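# Unplug the clipped cord from the power strip

## Task

Pull out the plug of the cord that the wire clip on the power strip holds, leave that plug free of the wire clip, and finish without either gripper holding any other loose object.

## Robot and tools

Robot: two arms, left_arm and right_arm, each ending in a two-finger gripper. Base positions in the scene frame: left_arm at (+0.005, +0.302, +0.038) m, right_arm at (-0.020, -0.334, +0.026) m, both turned almost exactly straight. A camera stand sits behind the arms. Loose objects may occasionally be nudged by outside pushes.

Frames: the scene frame has its origin at table-top height, halfway between the arms' nominal bases. +x points out over the table, +z points up, and left_arm is on the +y side (this is unrelated to which side of an image it appears on). Reported hand positions (metres) and quaternions (wxyz) use this frame and may be off by a few centimetres, more when the arm is stretched far. Commanded offsets, by contrast, run along each gripper's own Hand target axes: +z is the direction the fingers point, y is the axis along which they open and close. end_effector_position marks the spot between the pads, about 1 cm short of the fingertips.

execute_actions(actions, cameras): actions is a list of actions; each action is a table of up to 15 rows, one per 1/30 s step, and a table with fewer rows repeats its final row to fill 15. Every row is one flat list of 14 numbers, each in [-1, 1]: left_arm dx, dy, dz, rx, ry, rz, opening, then right_arm in the same order. The six pose numbers are an offset, not a pose: they are measured from that arm's Hand target as it stood when the action began, and every row counts from that same start, not from the row before. Scale: 1.0 equals 0.6 m of travel or 180 degrees of turn; rx, ry, rz form a single rotation vector. Because each new action starts from the current Hand target, sending the same offset twice moves twice. opening is absolute: +1 fully open (0.094 m), -1 shut. Six zeros re-request the current Hand target. Images are returned only for an empty actions list or when cameras names them (["all"], a list of names, or [] for none).

move(target, speed, blend, opening_speed, grip_force, blocking, cameras): target is either one 14-number row laid out as above or a list of up to 15 such rows; every row is an offset from the Hand targets at the move's start, never from the previous row. Each gripper goes in a straight line and turns the short way. speed is the top path speed in m/s (0.002 to 2.9, default 0.25; rotation capped at twice that in rad/s), one value or one per target. blend is a corner radius in metres for intermediate targets (0 means stop at each). opening_speed sets how fast openings change per second on the -1..+1 scale (at least 0.2); use it to close gently. grip_force is the per-pad force cap in newtons, 10 to 50, one value or one per arm; it persists, and lower values close slowly. blocking=false returns after about 0.5 s while the move continues. The result adds a move: line giving the ending (done, off_target, moving, held, fault) and any limits that acted (limits=paced: pose clipped; limits=held: steps withheld). An arm not named in the ending reached within 10 mm and 2 degrees. Moves do not avoid obstacles or the other arm; faster means more lag, overshoot and harder contact.

wait(seconds): 0 to 10 s with arms holding; a running move keeps going. stop(): brakes the running move. zoom_image(camera, region): region [x0, y0, x1, y1] in pixels of that camera's latest image, at most 504 by 504. finished_scene(scene): ends the scene irreversibly; pass this scene's number. Cameras: cam_high, cam_left_wrist, cam_right_wrist, all 896x504.

Control behaviour: each step, commanded orientation is limited to 40 degrees from the measured one. Hand target in a result is the last commanded pose after that limit; grippers often rest a few centimetres short because of friction and weight, and waiting does not fix that; send another action (even zeros) or the remaining distance. A blocked arm keeps pushing until commanded away; to release a push, command a target back beyond the gripper. Sending 0 as an opening is a real command (half open), so to keep a gripper as it is, repeat its current opening, shown under Tool commands.

Reading results: grip_measured uses the opening scale; empty grippers read slightly wide, a firm grip on a hard part reads a bit narrower than the part. grip_effort_nm is the gripper motor effort (negative closing) and does not fall back to zero at rest. Joint torques include the arm's own weight and wrap around at ±28 N m on joints 1 to 3. Joint velocities may be summarised as within noise. Motor temperatures: a MOTOR HOT line at 75 °C, a fault at 90 °C that folds and disables that arm, collapse at 100 °C; avoid long holding, stretched poses or pushing at unreachable targets.

Avoid: arms, grippers or wrist cameras touching each other, or one gripper closing on the other's fingers; strong hits on fixed or heavy items; letting parts fall or leaving anything off the table; releasing a part while it moves; straining a camera cable; routing a gripper near its own arm's base (go around it). The final state must hold once the robot lets go.

Each tool is called after ">>>" as name(argument=value, ...) on one line, values as JSON.

## Session

>>> execute_actions(actions=[])

Scene clock: 0.00 s.
left_arm: end_effector_position=(+0.3946, +0.3240, +0.1274) grip_measured=+1.000 grip_effort_nm=n/a end_effector_quat_wxyz=(+0.569, -0.060, +0.820, -0.009) | right_arm: end_effector_position=(+0.3778, -0.3428, +0.1406) grip_measured=+1.000 grip_effort_nm=n/a end_effector_quat_wxyz=(+0.621, -0.012, +0.783, -0.031)
Joint positions: left_arm=[0.053 1.524 0.341 0.823 -0.006 -0.09 0.094] | right_arm=[0.016 1.553 0.322 1.003 0.016 -0.062 0.094]
Joint velocities: within noise
Joint torques (N m): no reading
Motor temperatures (°C): left_arm=[21 24 27 27 22 23 23] | right_arm=[22 28 25 28 23 25 22]
Heat: left arm: 27 °C; right arm: 28 °C.
Hand target: left_arm +0.3981, +0.3243, +0.1363; +0.579, -0.059, +0.813, -0.009 | right_arm +0.3792, -0.3429, +0.1441; +0.625, -0.012, +0.780, -0.031
Tool commands: left_gripper/opening=+1.0 right_gripper/opening=+1.0

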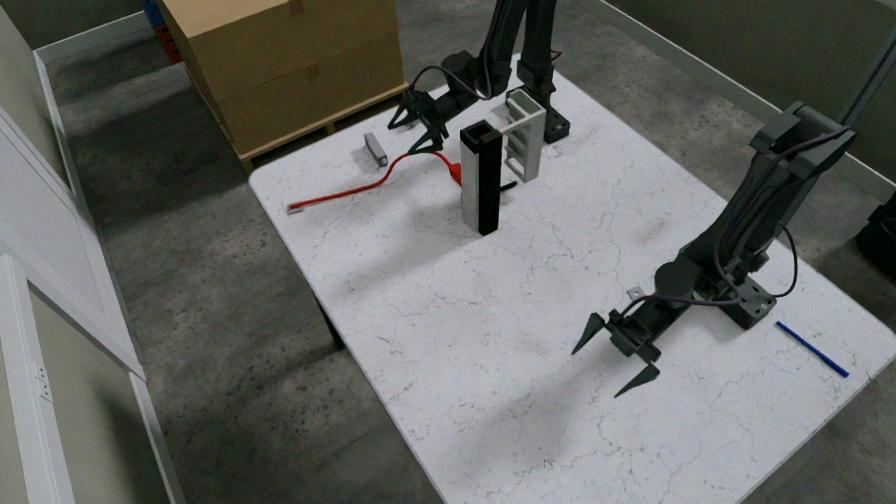

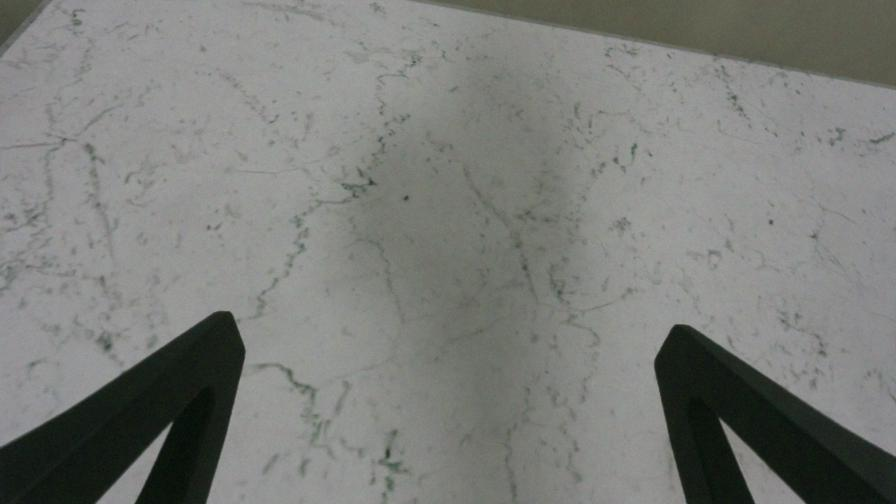

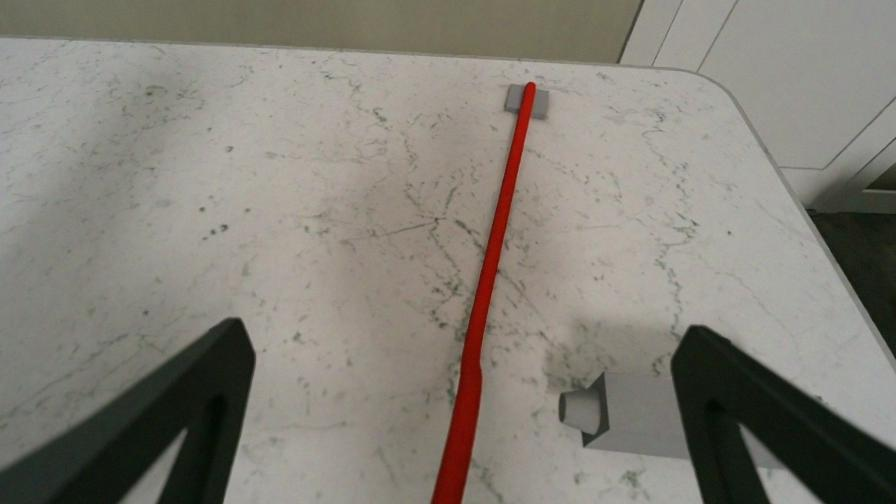

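>>> zoom_image(camera="cam_high", region=[360, 60, 600, 260])

>>> zoom_image(camera="cam_high", region=[420, 80, 560, 200])

>>> zoom_image(camera="cam_high", region=[560, 250, 860, 400])

Scaled by 2.100.

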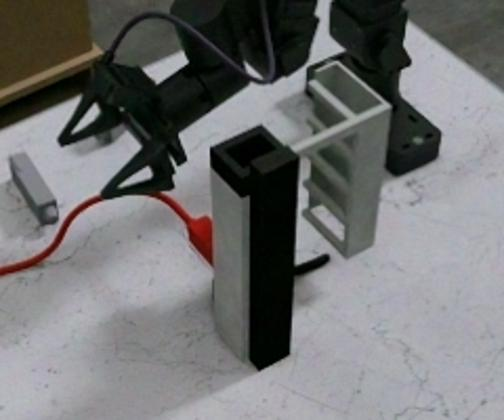

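Scaled by 3.600.

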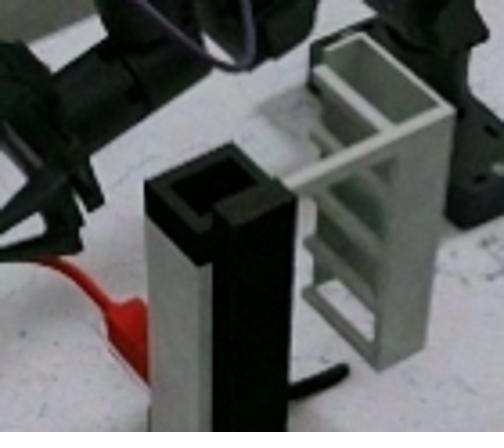

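Scaled by 1.680.

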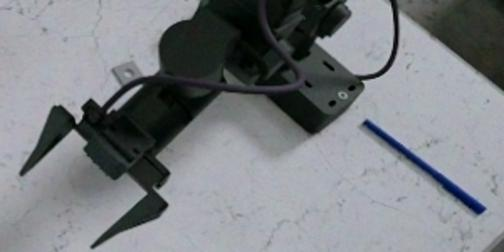

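>>> move(target=[0,0,0,0,0,0,1, -0.155,-0.148,-0.305,-0.2435,-0.016,-0.054,1], speed=0.2, cameras=["all"])

Scene clock: 102.97 s.
left_arm: end_effector_position=(+0.3946, +0.3240, +0.1274) grip_measured=+1.000 grip_effort_nm=-0.02 end_effector_quat_wxyz=(+0.569, -0.060, +0.820, -0.009) | right_arm: end_effector_position=(+0.2207, -0.4176, +0.2666) grip_measured=+1.000 grip_effort_nm=0.00 end_effector_quat_wxyz=(+0.686, -0.176, +0.696, +0.121)
Joint positions: left_arm=[0.053 1.524 0.341 0.823 -0.006 -0.09 0.094] | right_arm=[-1.092 1.035 0.625 -0.533 -1.534 -1.016 0.094]
Joint torques (N m): left_arm=[-0.12 -5.72 4.81 1.63 -0.05 -0.02] | right_arm=[-0.64 -1.31 10.88 0.71 -0.83 -0.13]
Motor temperatures (°C): left_arm=[21 25 28 33 21 23 23] | right_arm=[21 28 27 33 23 24 21]
Heat: left arm: 33 °C; right arm: 33 °C.
Hand target: left_arm +0.3981, +0.3243, +0.1363; +0.579, -0.059, +0.813, -0.009 | right_arm +0.2194, -0.4200, +0.2802; +0.589, -0.309, +0.716, +0.211
Off the commanded pose: left_arm 0.010 m, 2 deg | right_arm 0.014 m, 22 deg.
joint sent to its limit (right arm) — joint 5 (wrist yaw), lower limit. The joint targets are off in orientation, not in position.
move: off_target (right_arm)

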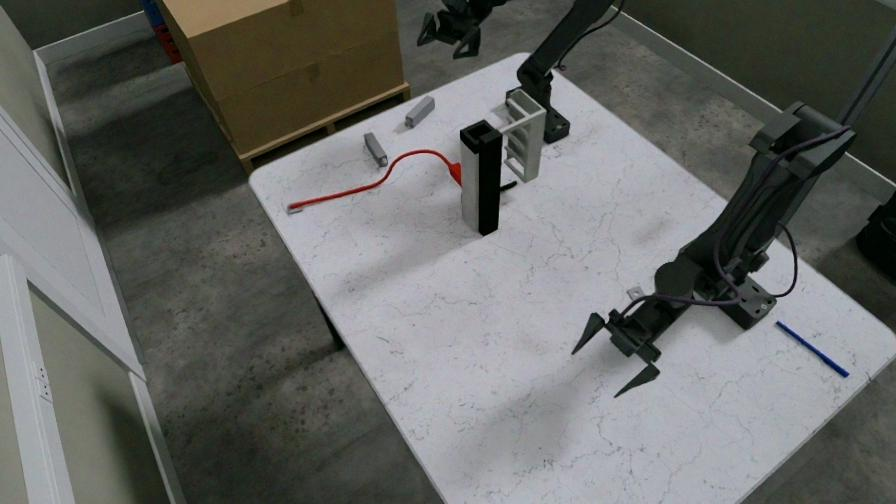

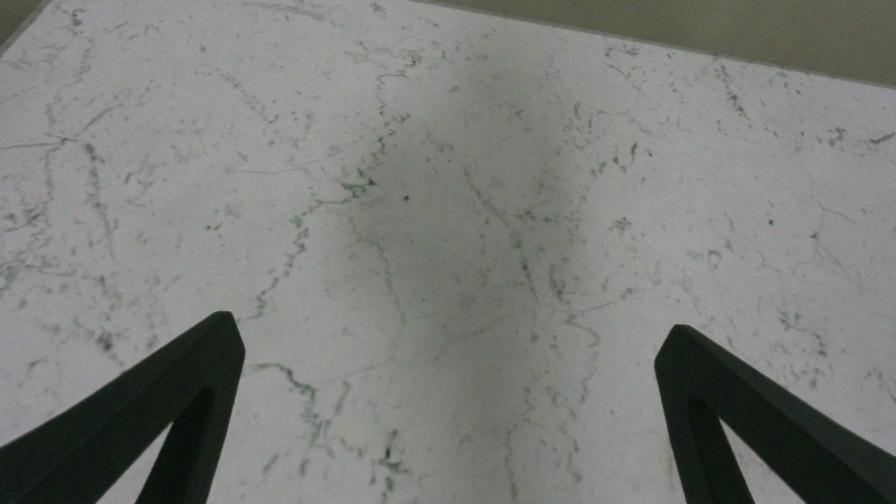

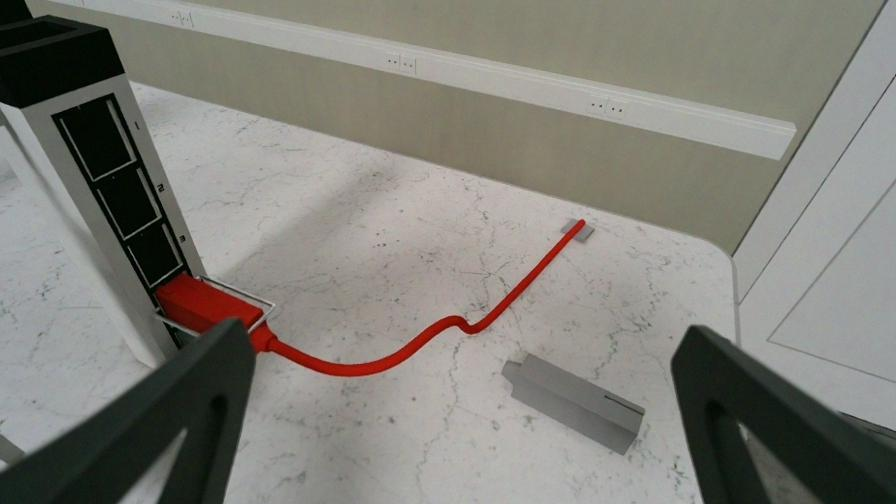

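>>> zoom_image(camera="cam_right_wrist", region=[0, 10, 300, 400])

>>> zoom_image(camera="cam_right_wrist", region=[120, 230, 300, 380])

>>> zoom_image(camera="cam_high", region=[420, 80, 560, 250])

Scaled by 1.292.

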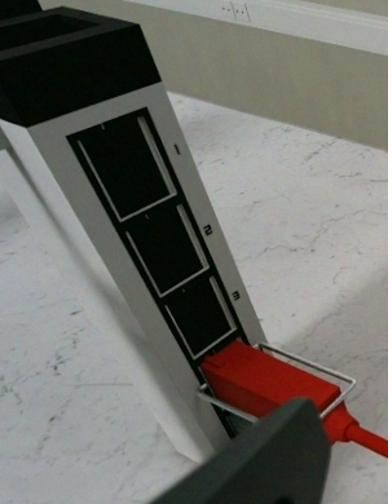

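Scaled by 2.800.

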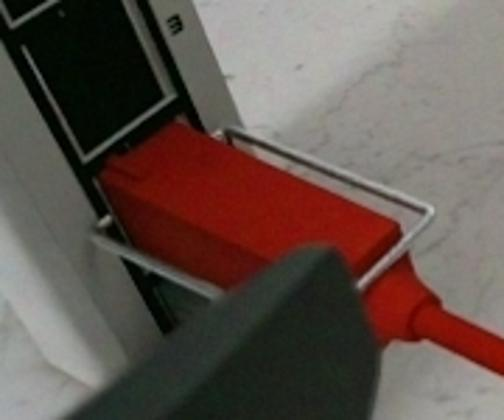

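Scaled by 2.965.

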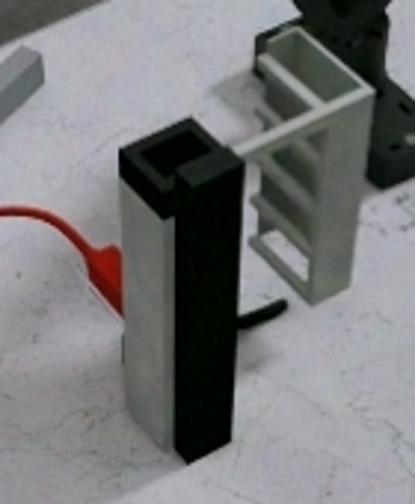

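>>> move(target=[-0.244,-0.520,-0.304,0.4014,0.1926,0.3592,1, 0,0,0,0,0,0,1], speed=0.2, cameras=["all"])

Scene clock: 206.87 s.
left_arm: end_effector_position=(+0.3027, +0.0245, +0.3556) grip_measured=+1.000 grip_effort_nm=-0.03 end_effector_quat_wxyz=(+0.245, +0.661, +0.689, -0.171) | right_arm: end_effector_position=(+0.2209, -0.4181, +0.2670) grip_measured=+1.000 grip_effort_nm=0.00 end_effector_quat_wxyz=(+0.686, -0.173, +0.696, +0.124)
Joint positions: left_arm=[-0.568 1.893 2.34 -1.568 0.423 0.861 0.094] | right_arm=[-1.092 1.035 0.625 -0.524 -1.534 -0.998 0.094]
Joint torques (N m): left_arm=[-0.23 -7.42 6.06 0.62 0.4 0.02] | right_arm=[-0.64 -1.98 9.91 0.94 -0.84 -0.01]
Heat: left arm: 34 °C; right arm: 31 °C.
Hand target: left_arm +0.3001, +0.0203, +0.3599; +0.184, +0.683, +0.683, -0.183 | right_arm +0.2203, -0.4195, +0.2800; +0.695, -0.186, +0.684, +0.117 (not the last commanded pose)
Off the commanded pose: left_arm 0.007 m, 8 deg | right_arm 0.013 m, 22 deg.
joint sent to its limit (left arm) — joint 4 (wrist pitch), lower limit. The joint targets are off in orientation, not in position.
move: off_target (left_arm, right_arm)

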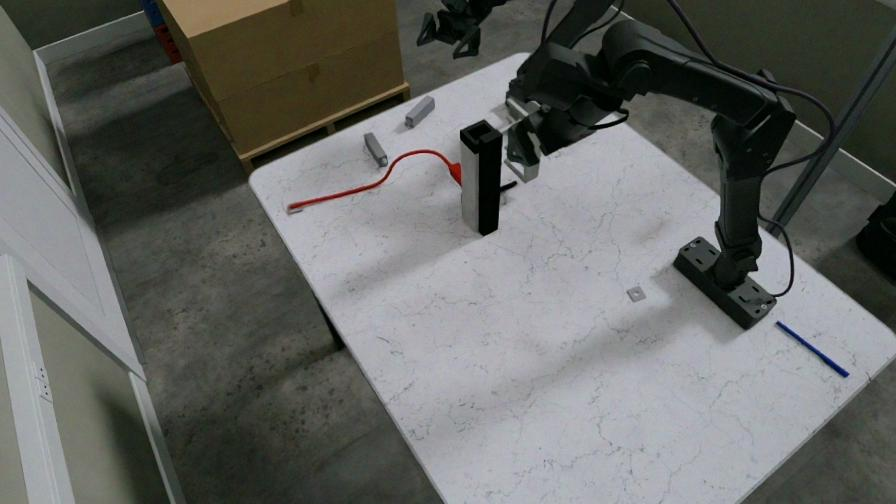

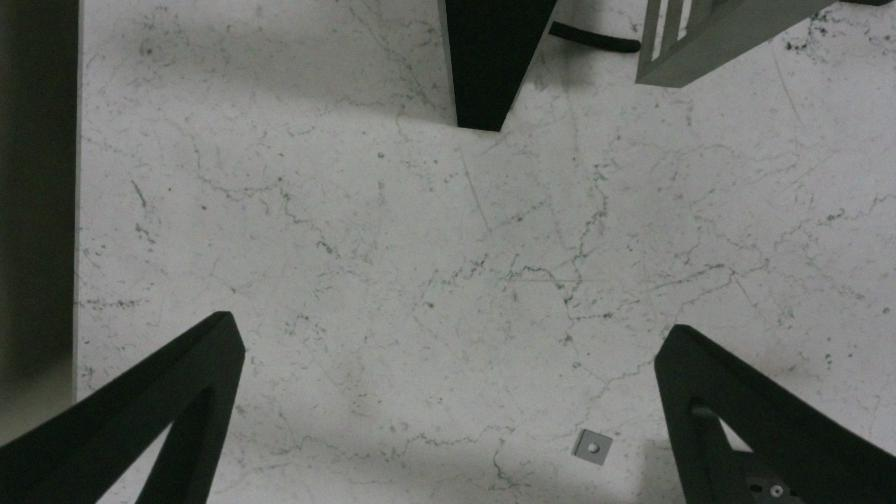

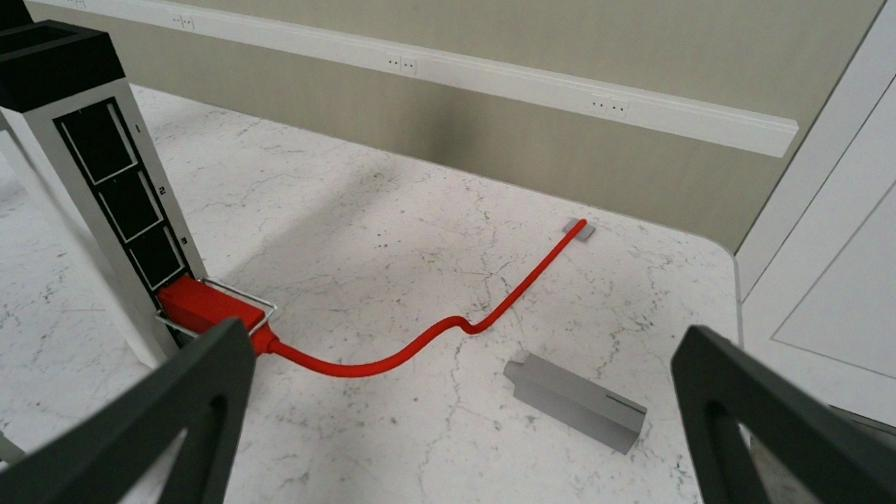

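>>> move(target=[0,0,0,0,0,0,1, 0.2392,0.111,0.1692,-0.2309,0.2556,0.2500,1], speed=0.15, cameras=["all"])

Scene clock: 310.47 s.
left_arm: end_effector_position=(+0.3027, +0.0246, +0.3556) grip_measured=+1.000 grip_effort_nm=-0.03 end_effector_quat_wxyz=(+0.245, +0.661, +0.689, -0.171) | right_arm: end_effector_position=(+0.2837, -0.3285, +0.1299) grip_measured=+1.000 grip_effort_nm=0.00 end_effector_quat_wxyz=(+0.182, -0.171, +0.826, +0.505)
Joint positions: left_arm=[-0.568 1.893 2.34 -1.568 0.423 0.861 0.094] | right_arm=[-0.478 2.048 1.324 -1.506 -1.006 -1.292 0.094]
Joint torques (N m): left_arm=[-0.25 -7.34 6.01 0.62 0.35 0.03] | right_arm=[0.32 -6.68 7.42 -0.91 -0.48 -0.06]
Motor temperatures (°C): left_arm=[21 25 27 28 21 23 23] | right_arm=[21 26 31 28 25 23 21]
Heat: left arm: 28 °C; right arm: 31 °C.
Hand target: left_arm +0.3001, +0.0203, +0.3599; +0.184, +0.683, +0.683, -0.183 | right_arm +0.2900, -0.3301, +0.1300; +0.186, -0.174, +0.824, +0.506
Off the commanded pose: left_arm 0.007 m, 8 deg | right_arm 0.006 m, 1 deg.
joint sent to its limit (left arm) — joint 4 (wrist pitch), lower limit. The joint targets are off in orientation, not in position.
move: off_target (left_arm)

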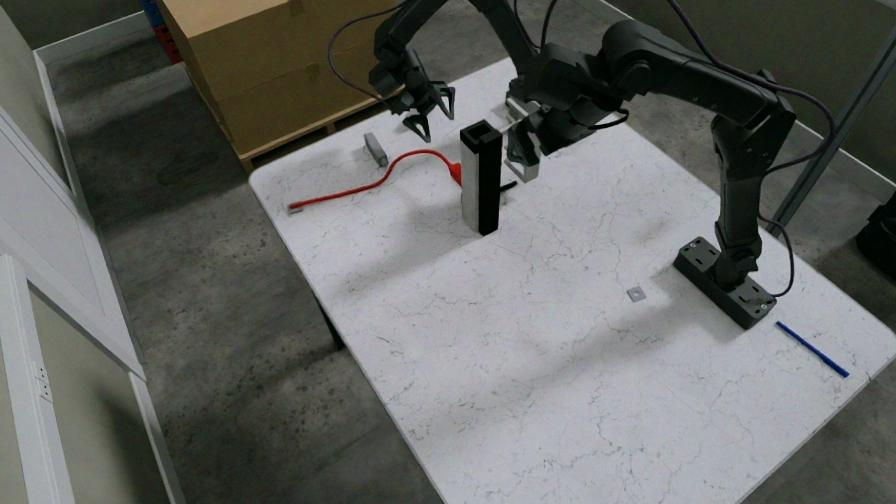

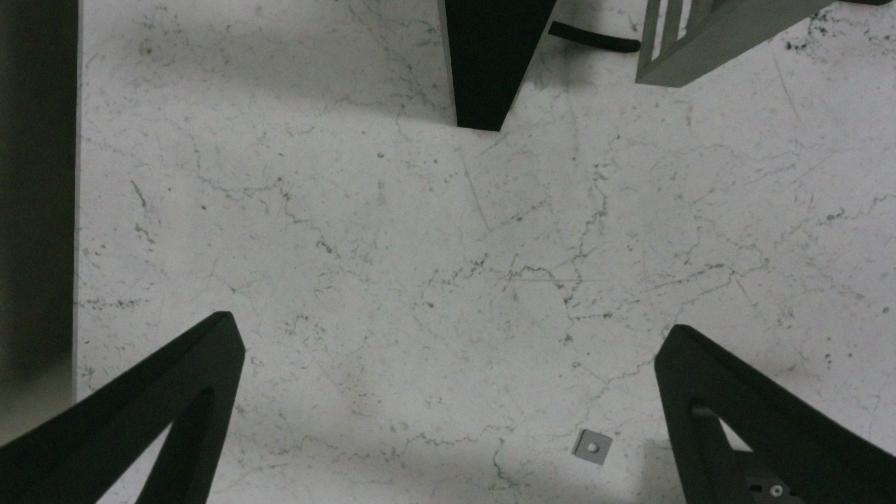

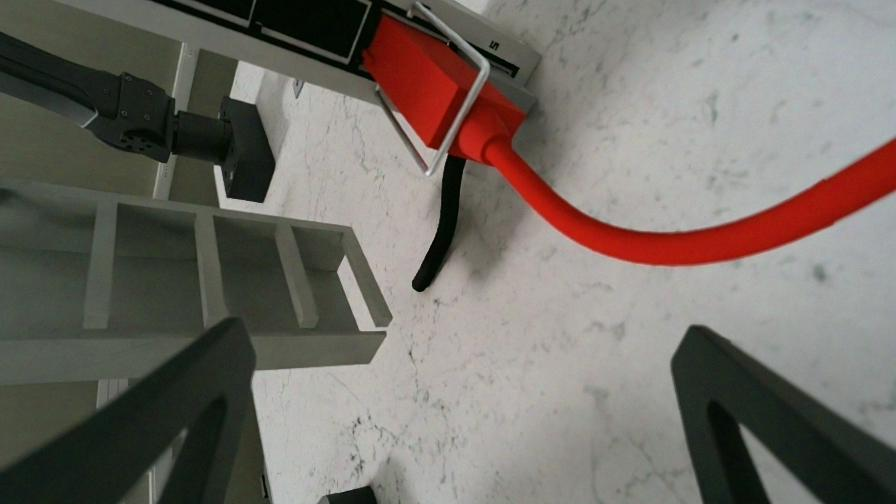

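>>> zoom_image(camera="cam_right_wrist", region=[330, 0, 570, 220])

Scaled by 2.100.

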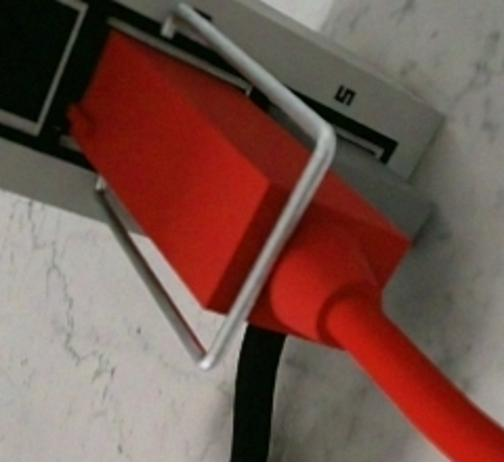

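>>> move(target=[0,0,0,0,0,0,1, -0.0713,0.139,0.0183,0,0,0,1], speed=0.15, cameras=["cam_right_wrist", "cam_high"])

>>> zoom_image(camera="cam_right_wrist", region=[300, 50, 650, 300])

Scene clock: 395.13 s.
left_arm: end_effector_position=(+0.3027, +0.0246, +0.3556) grip_measured=+1.000 grip_effort_nm=-0.02 end_effector_quat_wxyz=(+0.245, +0.661, +0.689, -0.171) | right_arm: end_effector_position=(+0.2822, -0.2816, +0.1955) grip_measured=+1.000 grip_effort_nm=0.00 end_effector_quat_wxyz=(+0.160, -0.166, +0.830, +0.507)
Joint positions: left_arm=[-0.568 1.893 2.34 -1.568 0.423 0.861 0.094] | right_arm=[-0.336 1.854 1.364 -1.574 -1.056 -1.056 0.094]
Joint torques (N m): left_arm=[-0.23 -7.43 6.12 0.58 0.36 0.01] | right_arm=[0.24 -8.92 8.2 -0.66 -0.81 -0.06]
Heat: left arm: 27 °C; right arm: 29 °C.
Hand target: left_arm +0.3001, +0.0203, +0.3599; +0.184, +0.683, +0.683, -0.183 | right_arm +0.2890, -0.2803, +0.2102; +0.186, -0.175, +0.824, +0.506
Off the commanded pose: left_arm 0.007 m, 8 deg | right_arm 0.016 m, 3 deg.
joint sent to its limit (left arm) — joint 4 (wrist pitch), lower limit. The joint targets are off in orientation, not in position.
move: off_target (left_arm, right_arm)
Images, in order (width x height): cam_high 896x504, cam_right_wrist 896x504.

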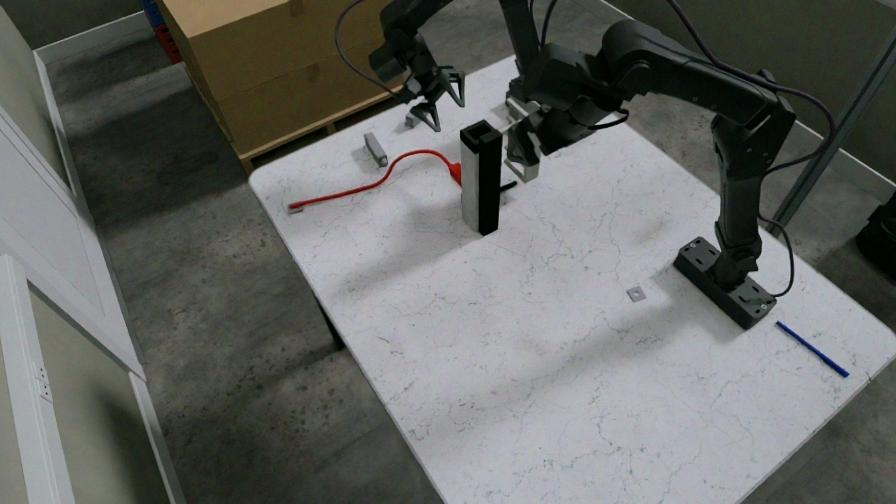

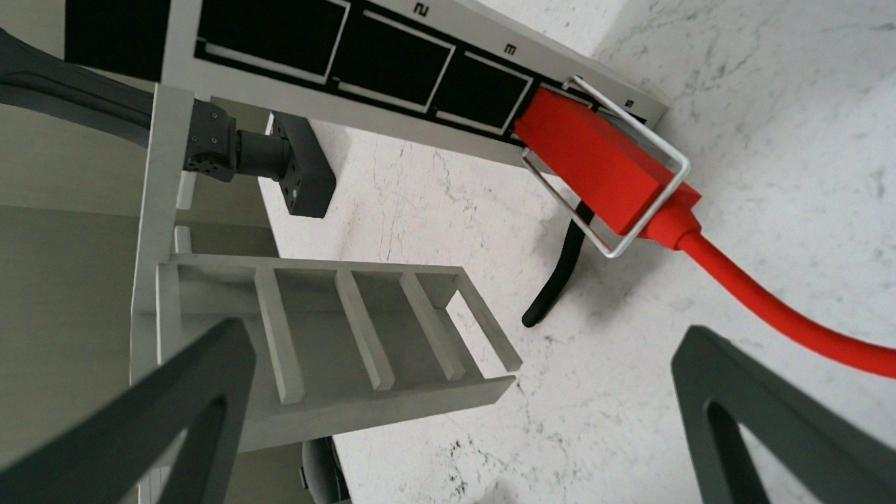

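Scaled by 1.440.

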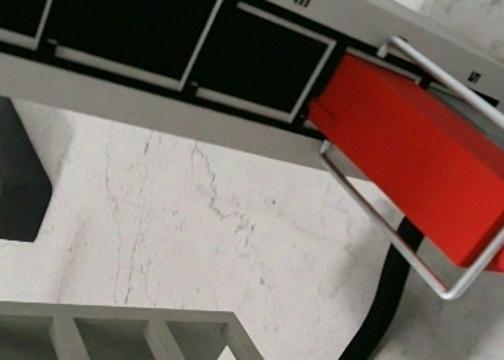

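>>> zoom_image(camera="cam_right_wrist", region=[500, 60, 740, 280])

Scaled by 2.100.

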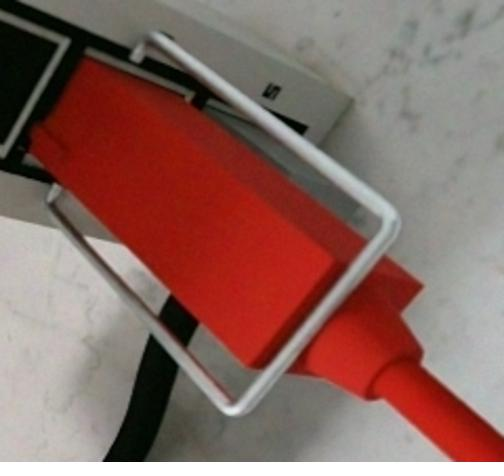

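>>> zoom_image(camera="cam_right_wrist", region=[600, 140, 720, 270])

>>> zoom_image(camera="cam_right_wrist", region=[505, 65, 605, 165])

Scaled by 3.877.

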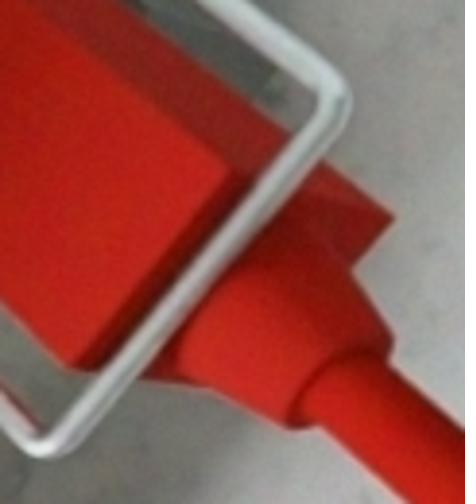

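Scaled by 5.040.

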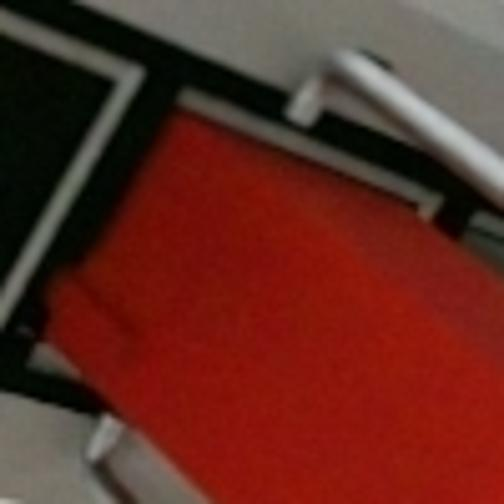

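>>> zoom_image(camera="cam_high", region=[370, 20, 510, 140])

>>> zoom_image(camera="cam_right_wrist", region=[560, 250, 896, 504])

Scaled by 3.600.

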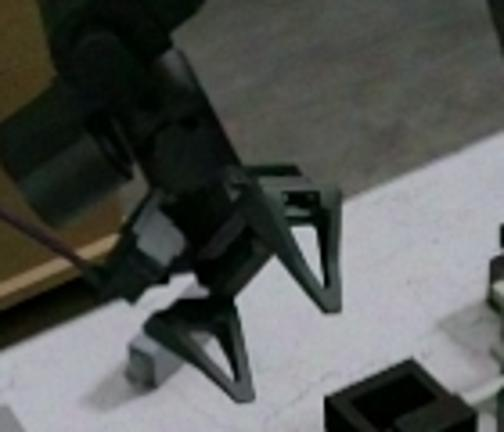

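Scaled by 1.500.

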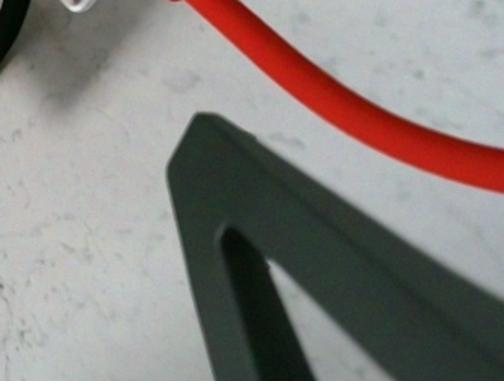

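>>> move(target=[0,0,0,0,0,0,1, 0,0,0,0,0,0,-0.9], cameras=["cam_right_wrist", "cam_high"], opening_speed=1.0)

>>> zoom_image(camera="cam_right_wrist", region=[330, 250, 566, 504])

>>> zoom_image(camera="cam_high", region=[370, 20, 510, 140])

Scene clock: 728.73 s.
left_arm: end_effector_position=(+0.3027, +0.0246, +0.3556) grip_measured=+1.000 grip_effort_nm=-0.02 end_effector_quat_wxyz=(+0.245, +0.661, +0.689, -0.171) | right_arm: end_effector_position=(+0.2822, -0.2816, +0.1955) grip_measured=-0.899 grip_effort_nm=-0.07 end_effector_quat_wxyz=(+0.160, -0.165, +0.830, +0.508)
Joint positions: left_arm=[-0.568 1.893 2.34 -1.568 0.423 0.861 0.094] | right_arm=[-0.336 1.854 1.364 -1.574 -1.056 -1.056 0.005]
Joint torques (N m): left_arm=[-0.31 -7.68 5.9 0.61 0.36 0.05] | right_arm=[0.29 -8.96 8.23 -0.66 -0.8 -0.06]
Motor temperatures (°C): left_arm=[21 25 27 24 21 23 23] | right_arm=[20 33 31 24 25 23 20]
Heat: left arm: 27 °C; right arm: 33 °C.
Hand target: left_arm +0.3001, +0.0203, +0.3599; +0.184, +0.683, +0.683, -0.183 | right_arm +0.2890, -0.2803, +0.2102; +0.186, -0.175, +0.824, +0.506
Off the commanded pose: left_arm 0.007 m, 8 deg | right_arm 0.016 m, 3 deg.
joint sent to its limit (left arm) — joint 4 (wrist pitch), lower limit. The joint targets are off in orientation, not in position.
move: off_target (left_arm, right_arm)
Images, in order (width x height): cam_high 896x504, cam_right_wrist 896x504.

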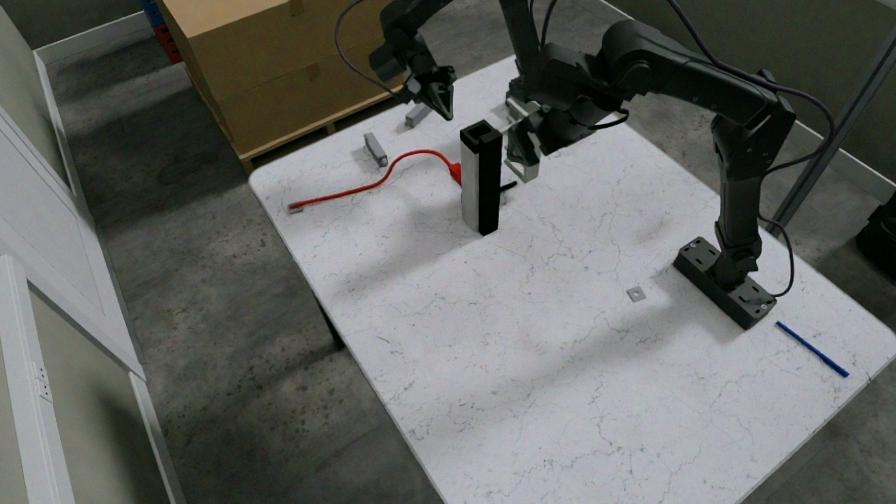

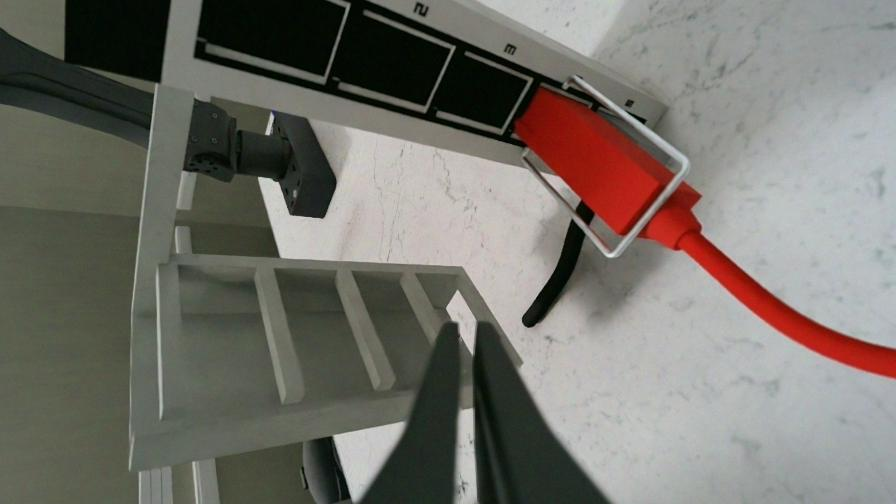

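Scaled by 1.984.

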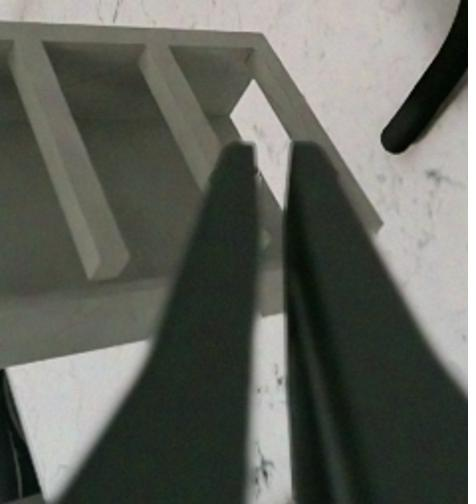

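Scaled by 3.600.

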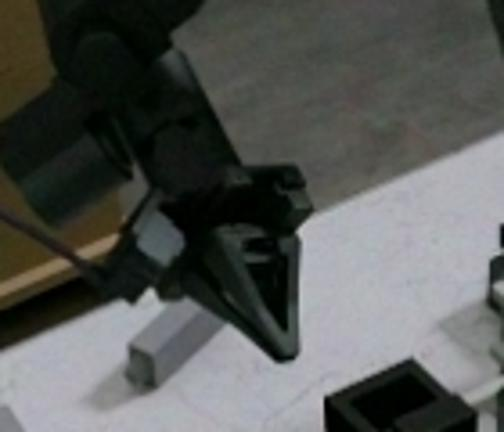

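>>> move(target=[0,0,0,0,0,0,1, 0.0313,-0.1063,0.0082,-0.0224,0.0472,-0.3416,-0.319], speed=0.12, cameras=["cam_right_wrist", "cam_high"])

Scene clock: 817.03 s.
left_arm: end_effector_position=(+0.3027, +0.0246, +0.3556) grip_measured=+1.000 grip_effort_nm=-0.02 end_effector_quat_wxyz=(+0.245, +0.661, +0.689, -0.171) | right_arm: end_effector_position=(+0.3008, -0.3044, +0.1460) grip_measured=-0.320 grip_effort_nm=0.08 end_effector_quat_wxyz=(-0.332, +0.594, -0.646, -0.345)
Joint positions: left_arm=[-0.568 1.893 2.34 -1.568 0.423 0.861 0.094] | right_arm=[-0.336 2.014 1.462 -1.507 -0.911 -2.101 0.032]
Joint torques (N m): left_arm=[-0.38 -7.43 6.13 0.56 0.33 0.03] | right_arm=[-0.03 -9.32 5.63 -0.56 -0.56 -0.11]
Heat: left arm: 27 °C; right arm: 33 °C.
Hand target: left_arm +0.3001, +0.0203, +0.3599; +0.184, +0.683, +0.683, -0.183 | right_arm +0.3036, -0.3049, +0.1501; -0.354, +0.612, -0.613, -0.353
Off the commanded pose: left_arm 0.007 m, 8 deg | right_arm 0.005 m, 5 deg.
joint sent to its limit (left arm) — joint 4 (wrist pitch), lower limit. The joint targets are off in orientation, not in position.
joint sent to its limit (right arm) — joint 6 (wrist roll), lower limit. The joint targets are off in orientation, not in position.
move: off_target (left_arm, right_arm)
Images, in order (width x height): cam_high 896x504, cam_right_wrist 896x504.

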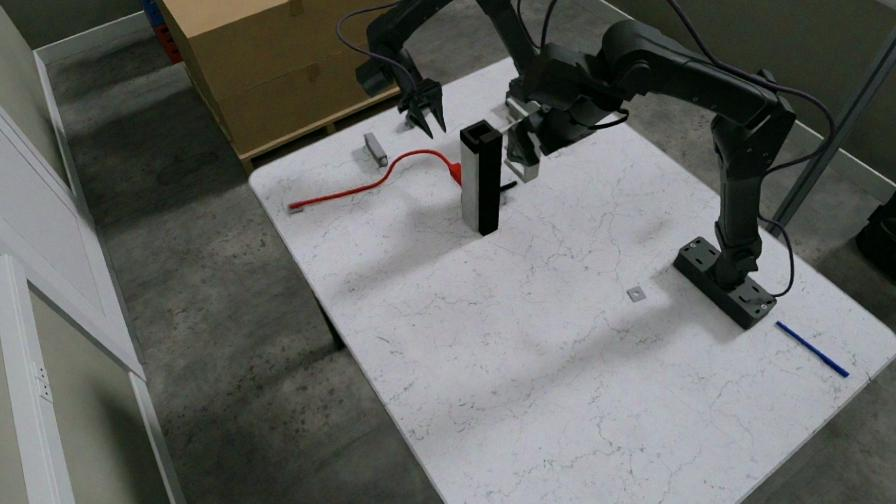

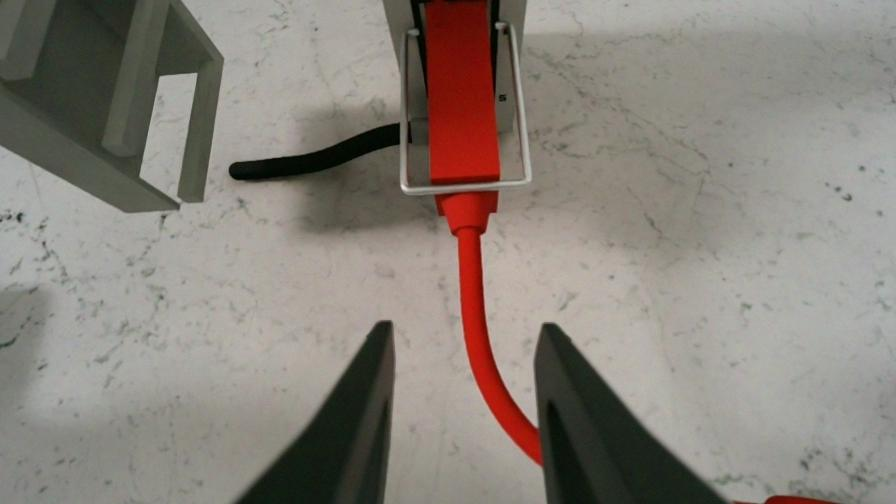

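>>> zoom_image(camera="cam_right_wrist", region=[380, 0, 550, 250])

>>> zoom_image(camera="cam_right_wrist", region=[390, 140, 540, 250])

Scaled by 2.016.

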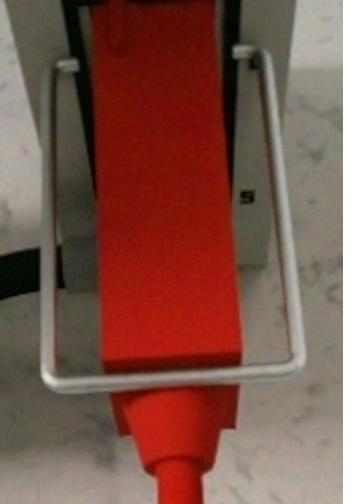

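Scaled by 3.360.

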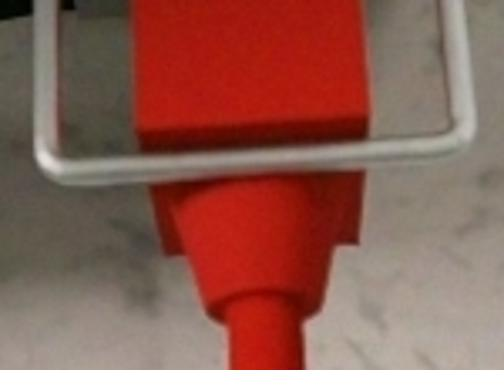

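>>> move(target=[0,0,0,0,0,0,1, 0.0465,-0.0037,0.0832,0,0,0,-0.319], speed=0.08, cameras=["cam_right_wrist", "cam_high"])

Scene clock: 883.00 s.
left_arm: end_effector_position=(+0.3027, +0.0246, +0.3556) grip_measured=+1.000 grip_effort_nm=-0.03 end_effector_quat_wxyz=(+0.245, +0.661, +0.689, -0.171) | right_arm: end_effector_position=(+0.3060, -0.2811, +0.1046) grip_measured=-0.320 grip_effort_nm=0.08 end_effector_quat_wxyz=(-0.342, +0.622, -0.617, -0.340)
Joint positions: left_arm=[-0.568 1.893 2.34 -1.568 0.423 0.861 0.094] | right_arm=[-0.265 2.064 1.362 -1.306 -0.939 -2.102 0.032]
Joint torques (N m): left_arm=[-0.46 -7.43 6.19 0.61 0.32 0.03] | right_arm=[0.34 -7.13 3.77 -0.46 -0.84 -0.11]
Heat: left arm: 27 °C; right arm: 33 °C.
Hand target: left_arm +0.3001, +0.0203, +0.3599; +0.184, +0.683, +0.683, -0.183 | right_arm +0.3057, -0.2757, +0.1009; -0.353, +0.612, -0.613, -0.353
Off the commanded pose: left_arm 0.007 m, 8 deg | right_arm 0.007 m, 2 deg.
joint sent to its limit (left arm) — joint 4 (wrist pitch), lower limit. The joint targets are off in orientation, not in position.
joint sent to its limit (right arm) — joint 6 (wrist roll), lower limit. The joint targets still meet the commanded pose.
move: off_target (left_arm)
Images, in order (width x height): cam_high 896x504, cam_right_wrist 896x504.

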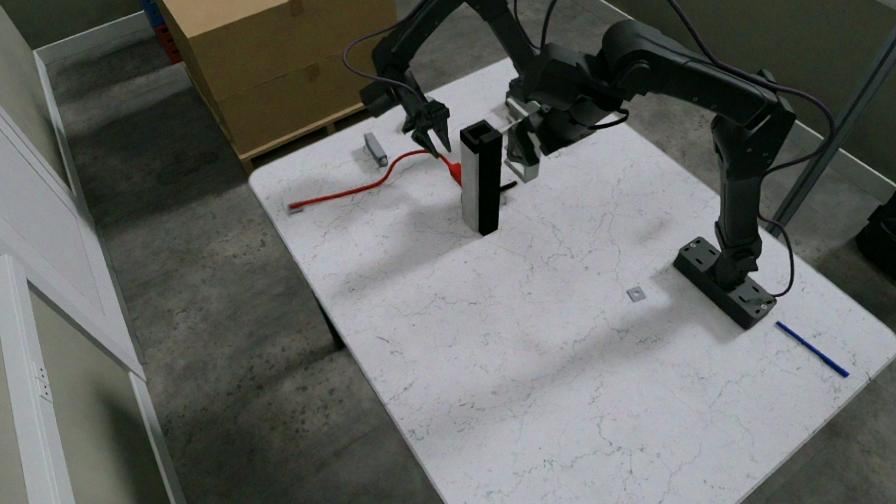

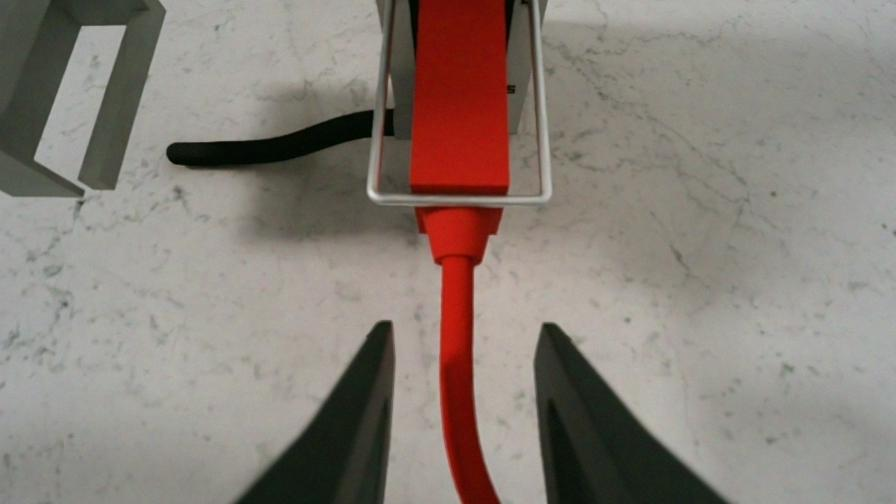

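>>> move(target=[0,0,0,0,0,0,1, 0.001,0.0012,0.0712,0,0,0,-0.319], speed=0.05, cameras=["cam_right_wrist", "cam_high"])

Scene clock: 908.57 s.
left_arm: end_effector_position=(+0.3027, +0.0246, +0.3556) grip_measured=+1.000 grip_effort_nm=-0.03 end_effector_quat_wxyz=(+0.245, +0.661, +0.689, -0.171) | right_arm: end_effector_position=(+0.3063, -0.2442, +0.0767) grip_measured=-0.320 grip_effort_nm=0.07 end_effector_quat_wxyz=(-0.341, +0.620, -0.616, -0.346)
Joint positions: left_arm=[-0.568 1.893 2.34 -1.568 0.423 0.861 0.094] | right_arm=[-0.16 2.064 1.243 -1.066 -0.981 -1.941 0.032]
Joint torques (N m): left_arm=[-0.18 -7.38 6.12 0.62 0.38 0.05] | right_arm=[0.35 -8.73 3.33 -0.22 -0.85 0.01]
Heat: left arm: 27 °C; right arm: 32 °C.
Hand target: left_arm +0.3001, +0.0203, +0.3599; +0.184, +0.683, +0.683, -0.183 | right_arm +0.3050, -0.2391, +0.0790; -0.353, +0.612, -0.613, -0.353
Off the commanded pose: left_arm 0.007 m, 8 deg | right_arm 0.006 m, 2 deg.
joint sent to its limit (left arm) — joint 4 (wrist pitch), lower limit. The joint targets are off in orientation, not in position.
move: off_target (left_arm)
Images, in order (width x height): cam_high 896x504, cam_right_wrist 896x504.

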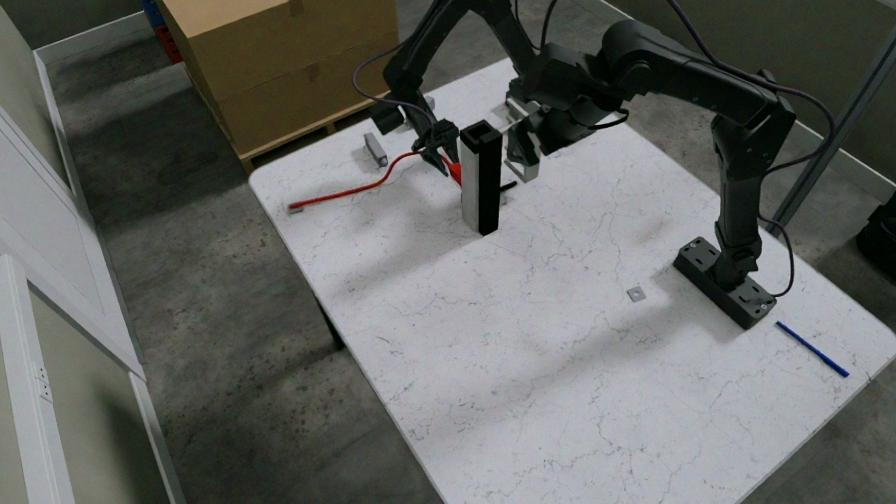

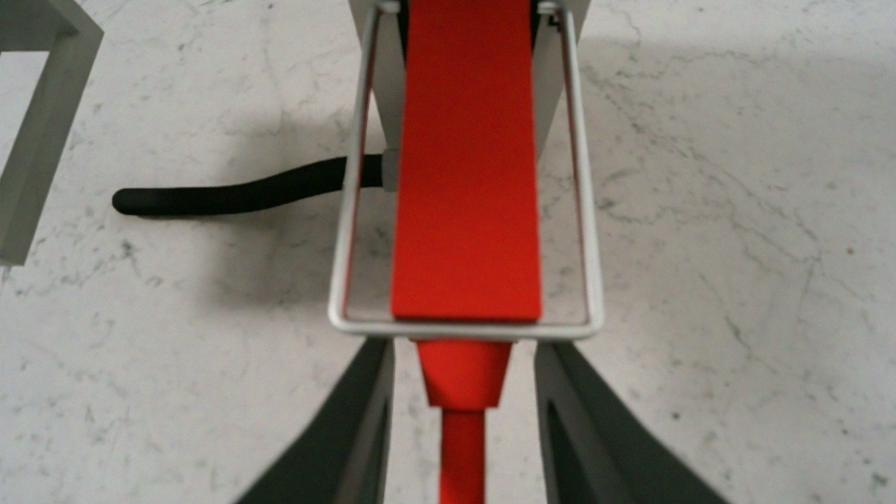

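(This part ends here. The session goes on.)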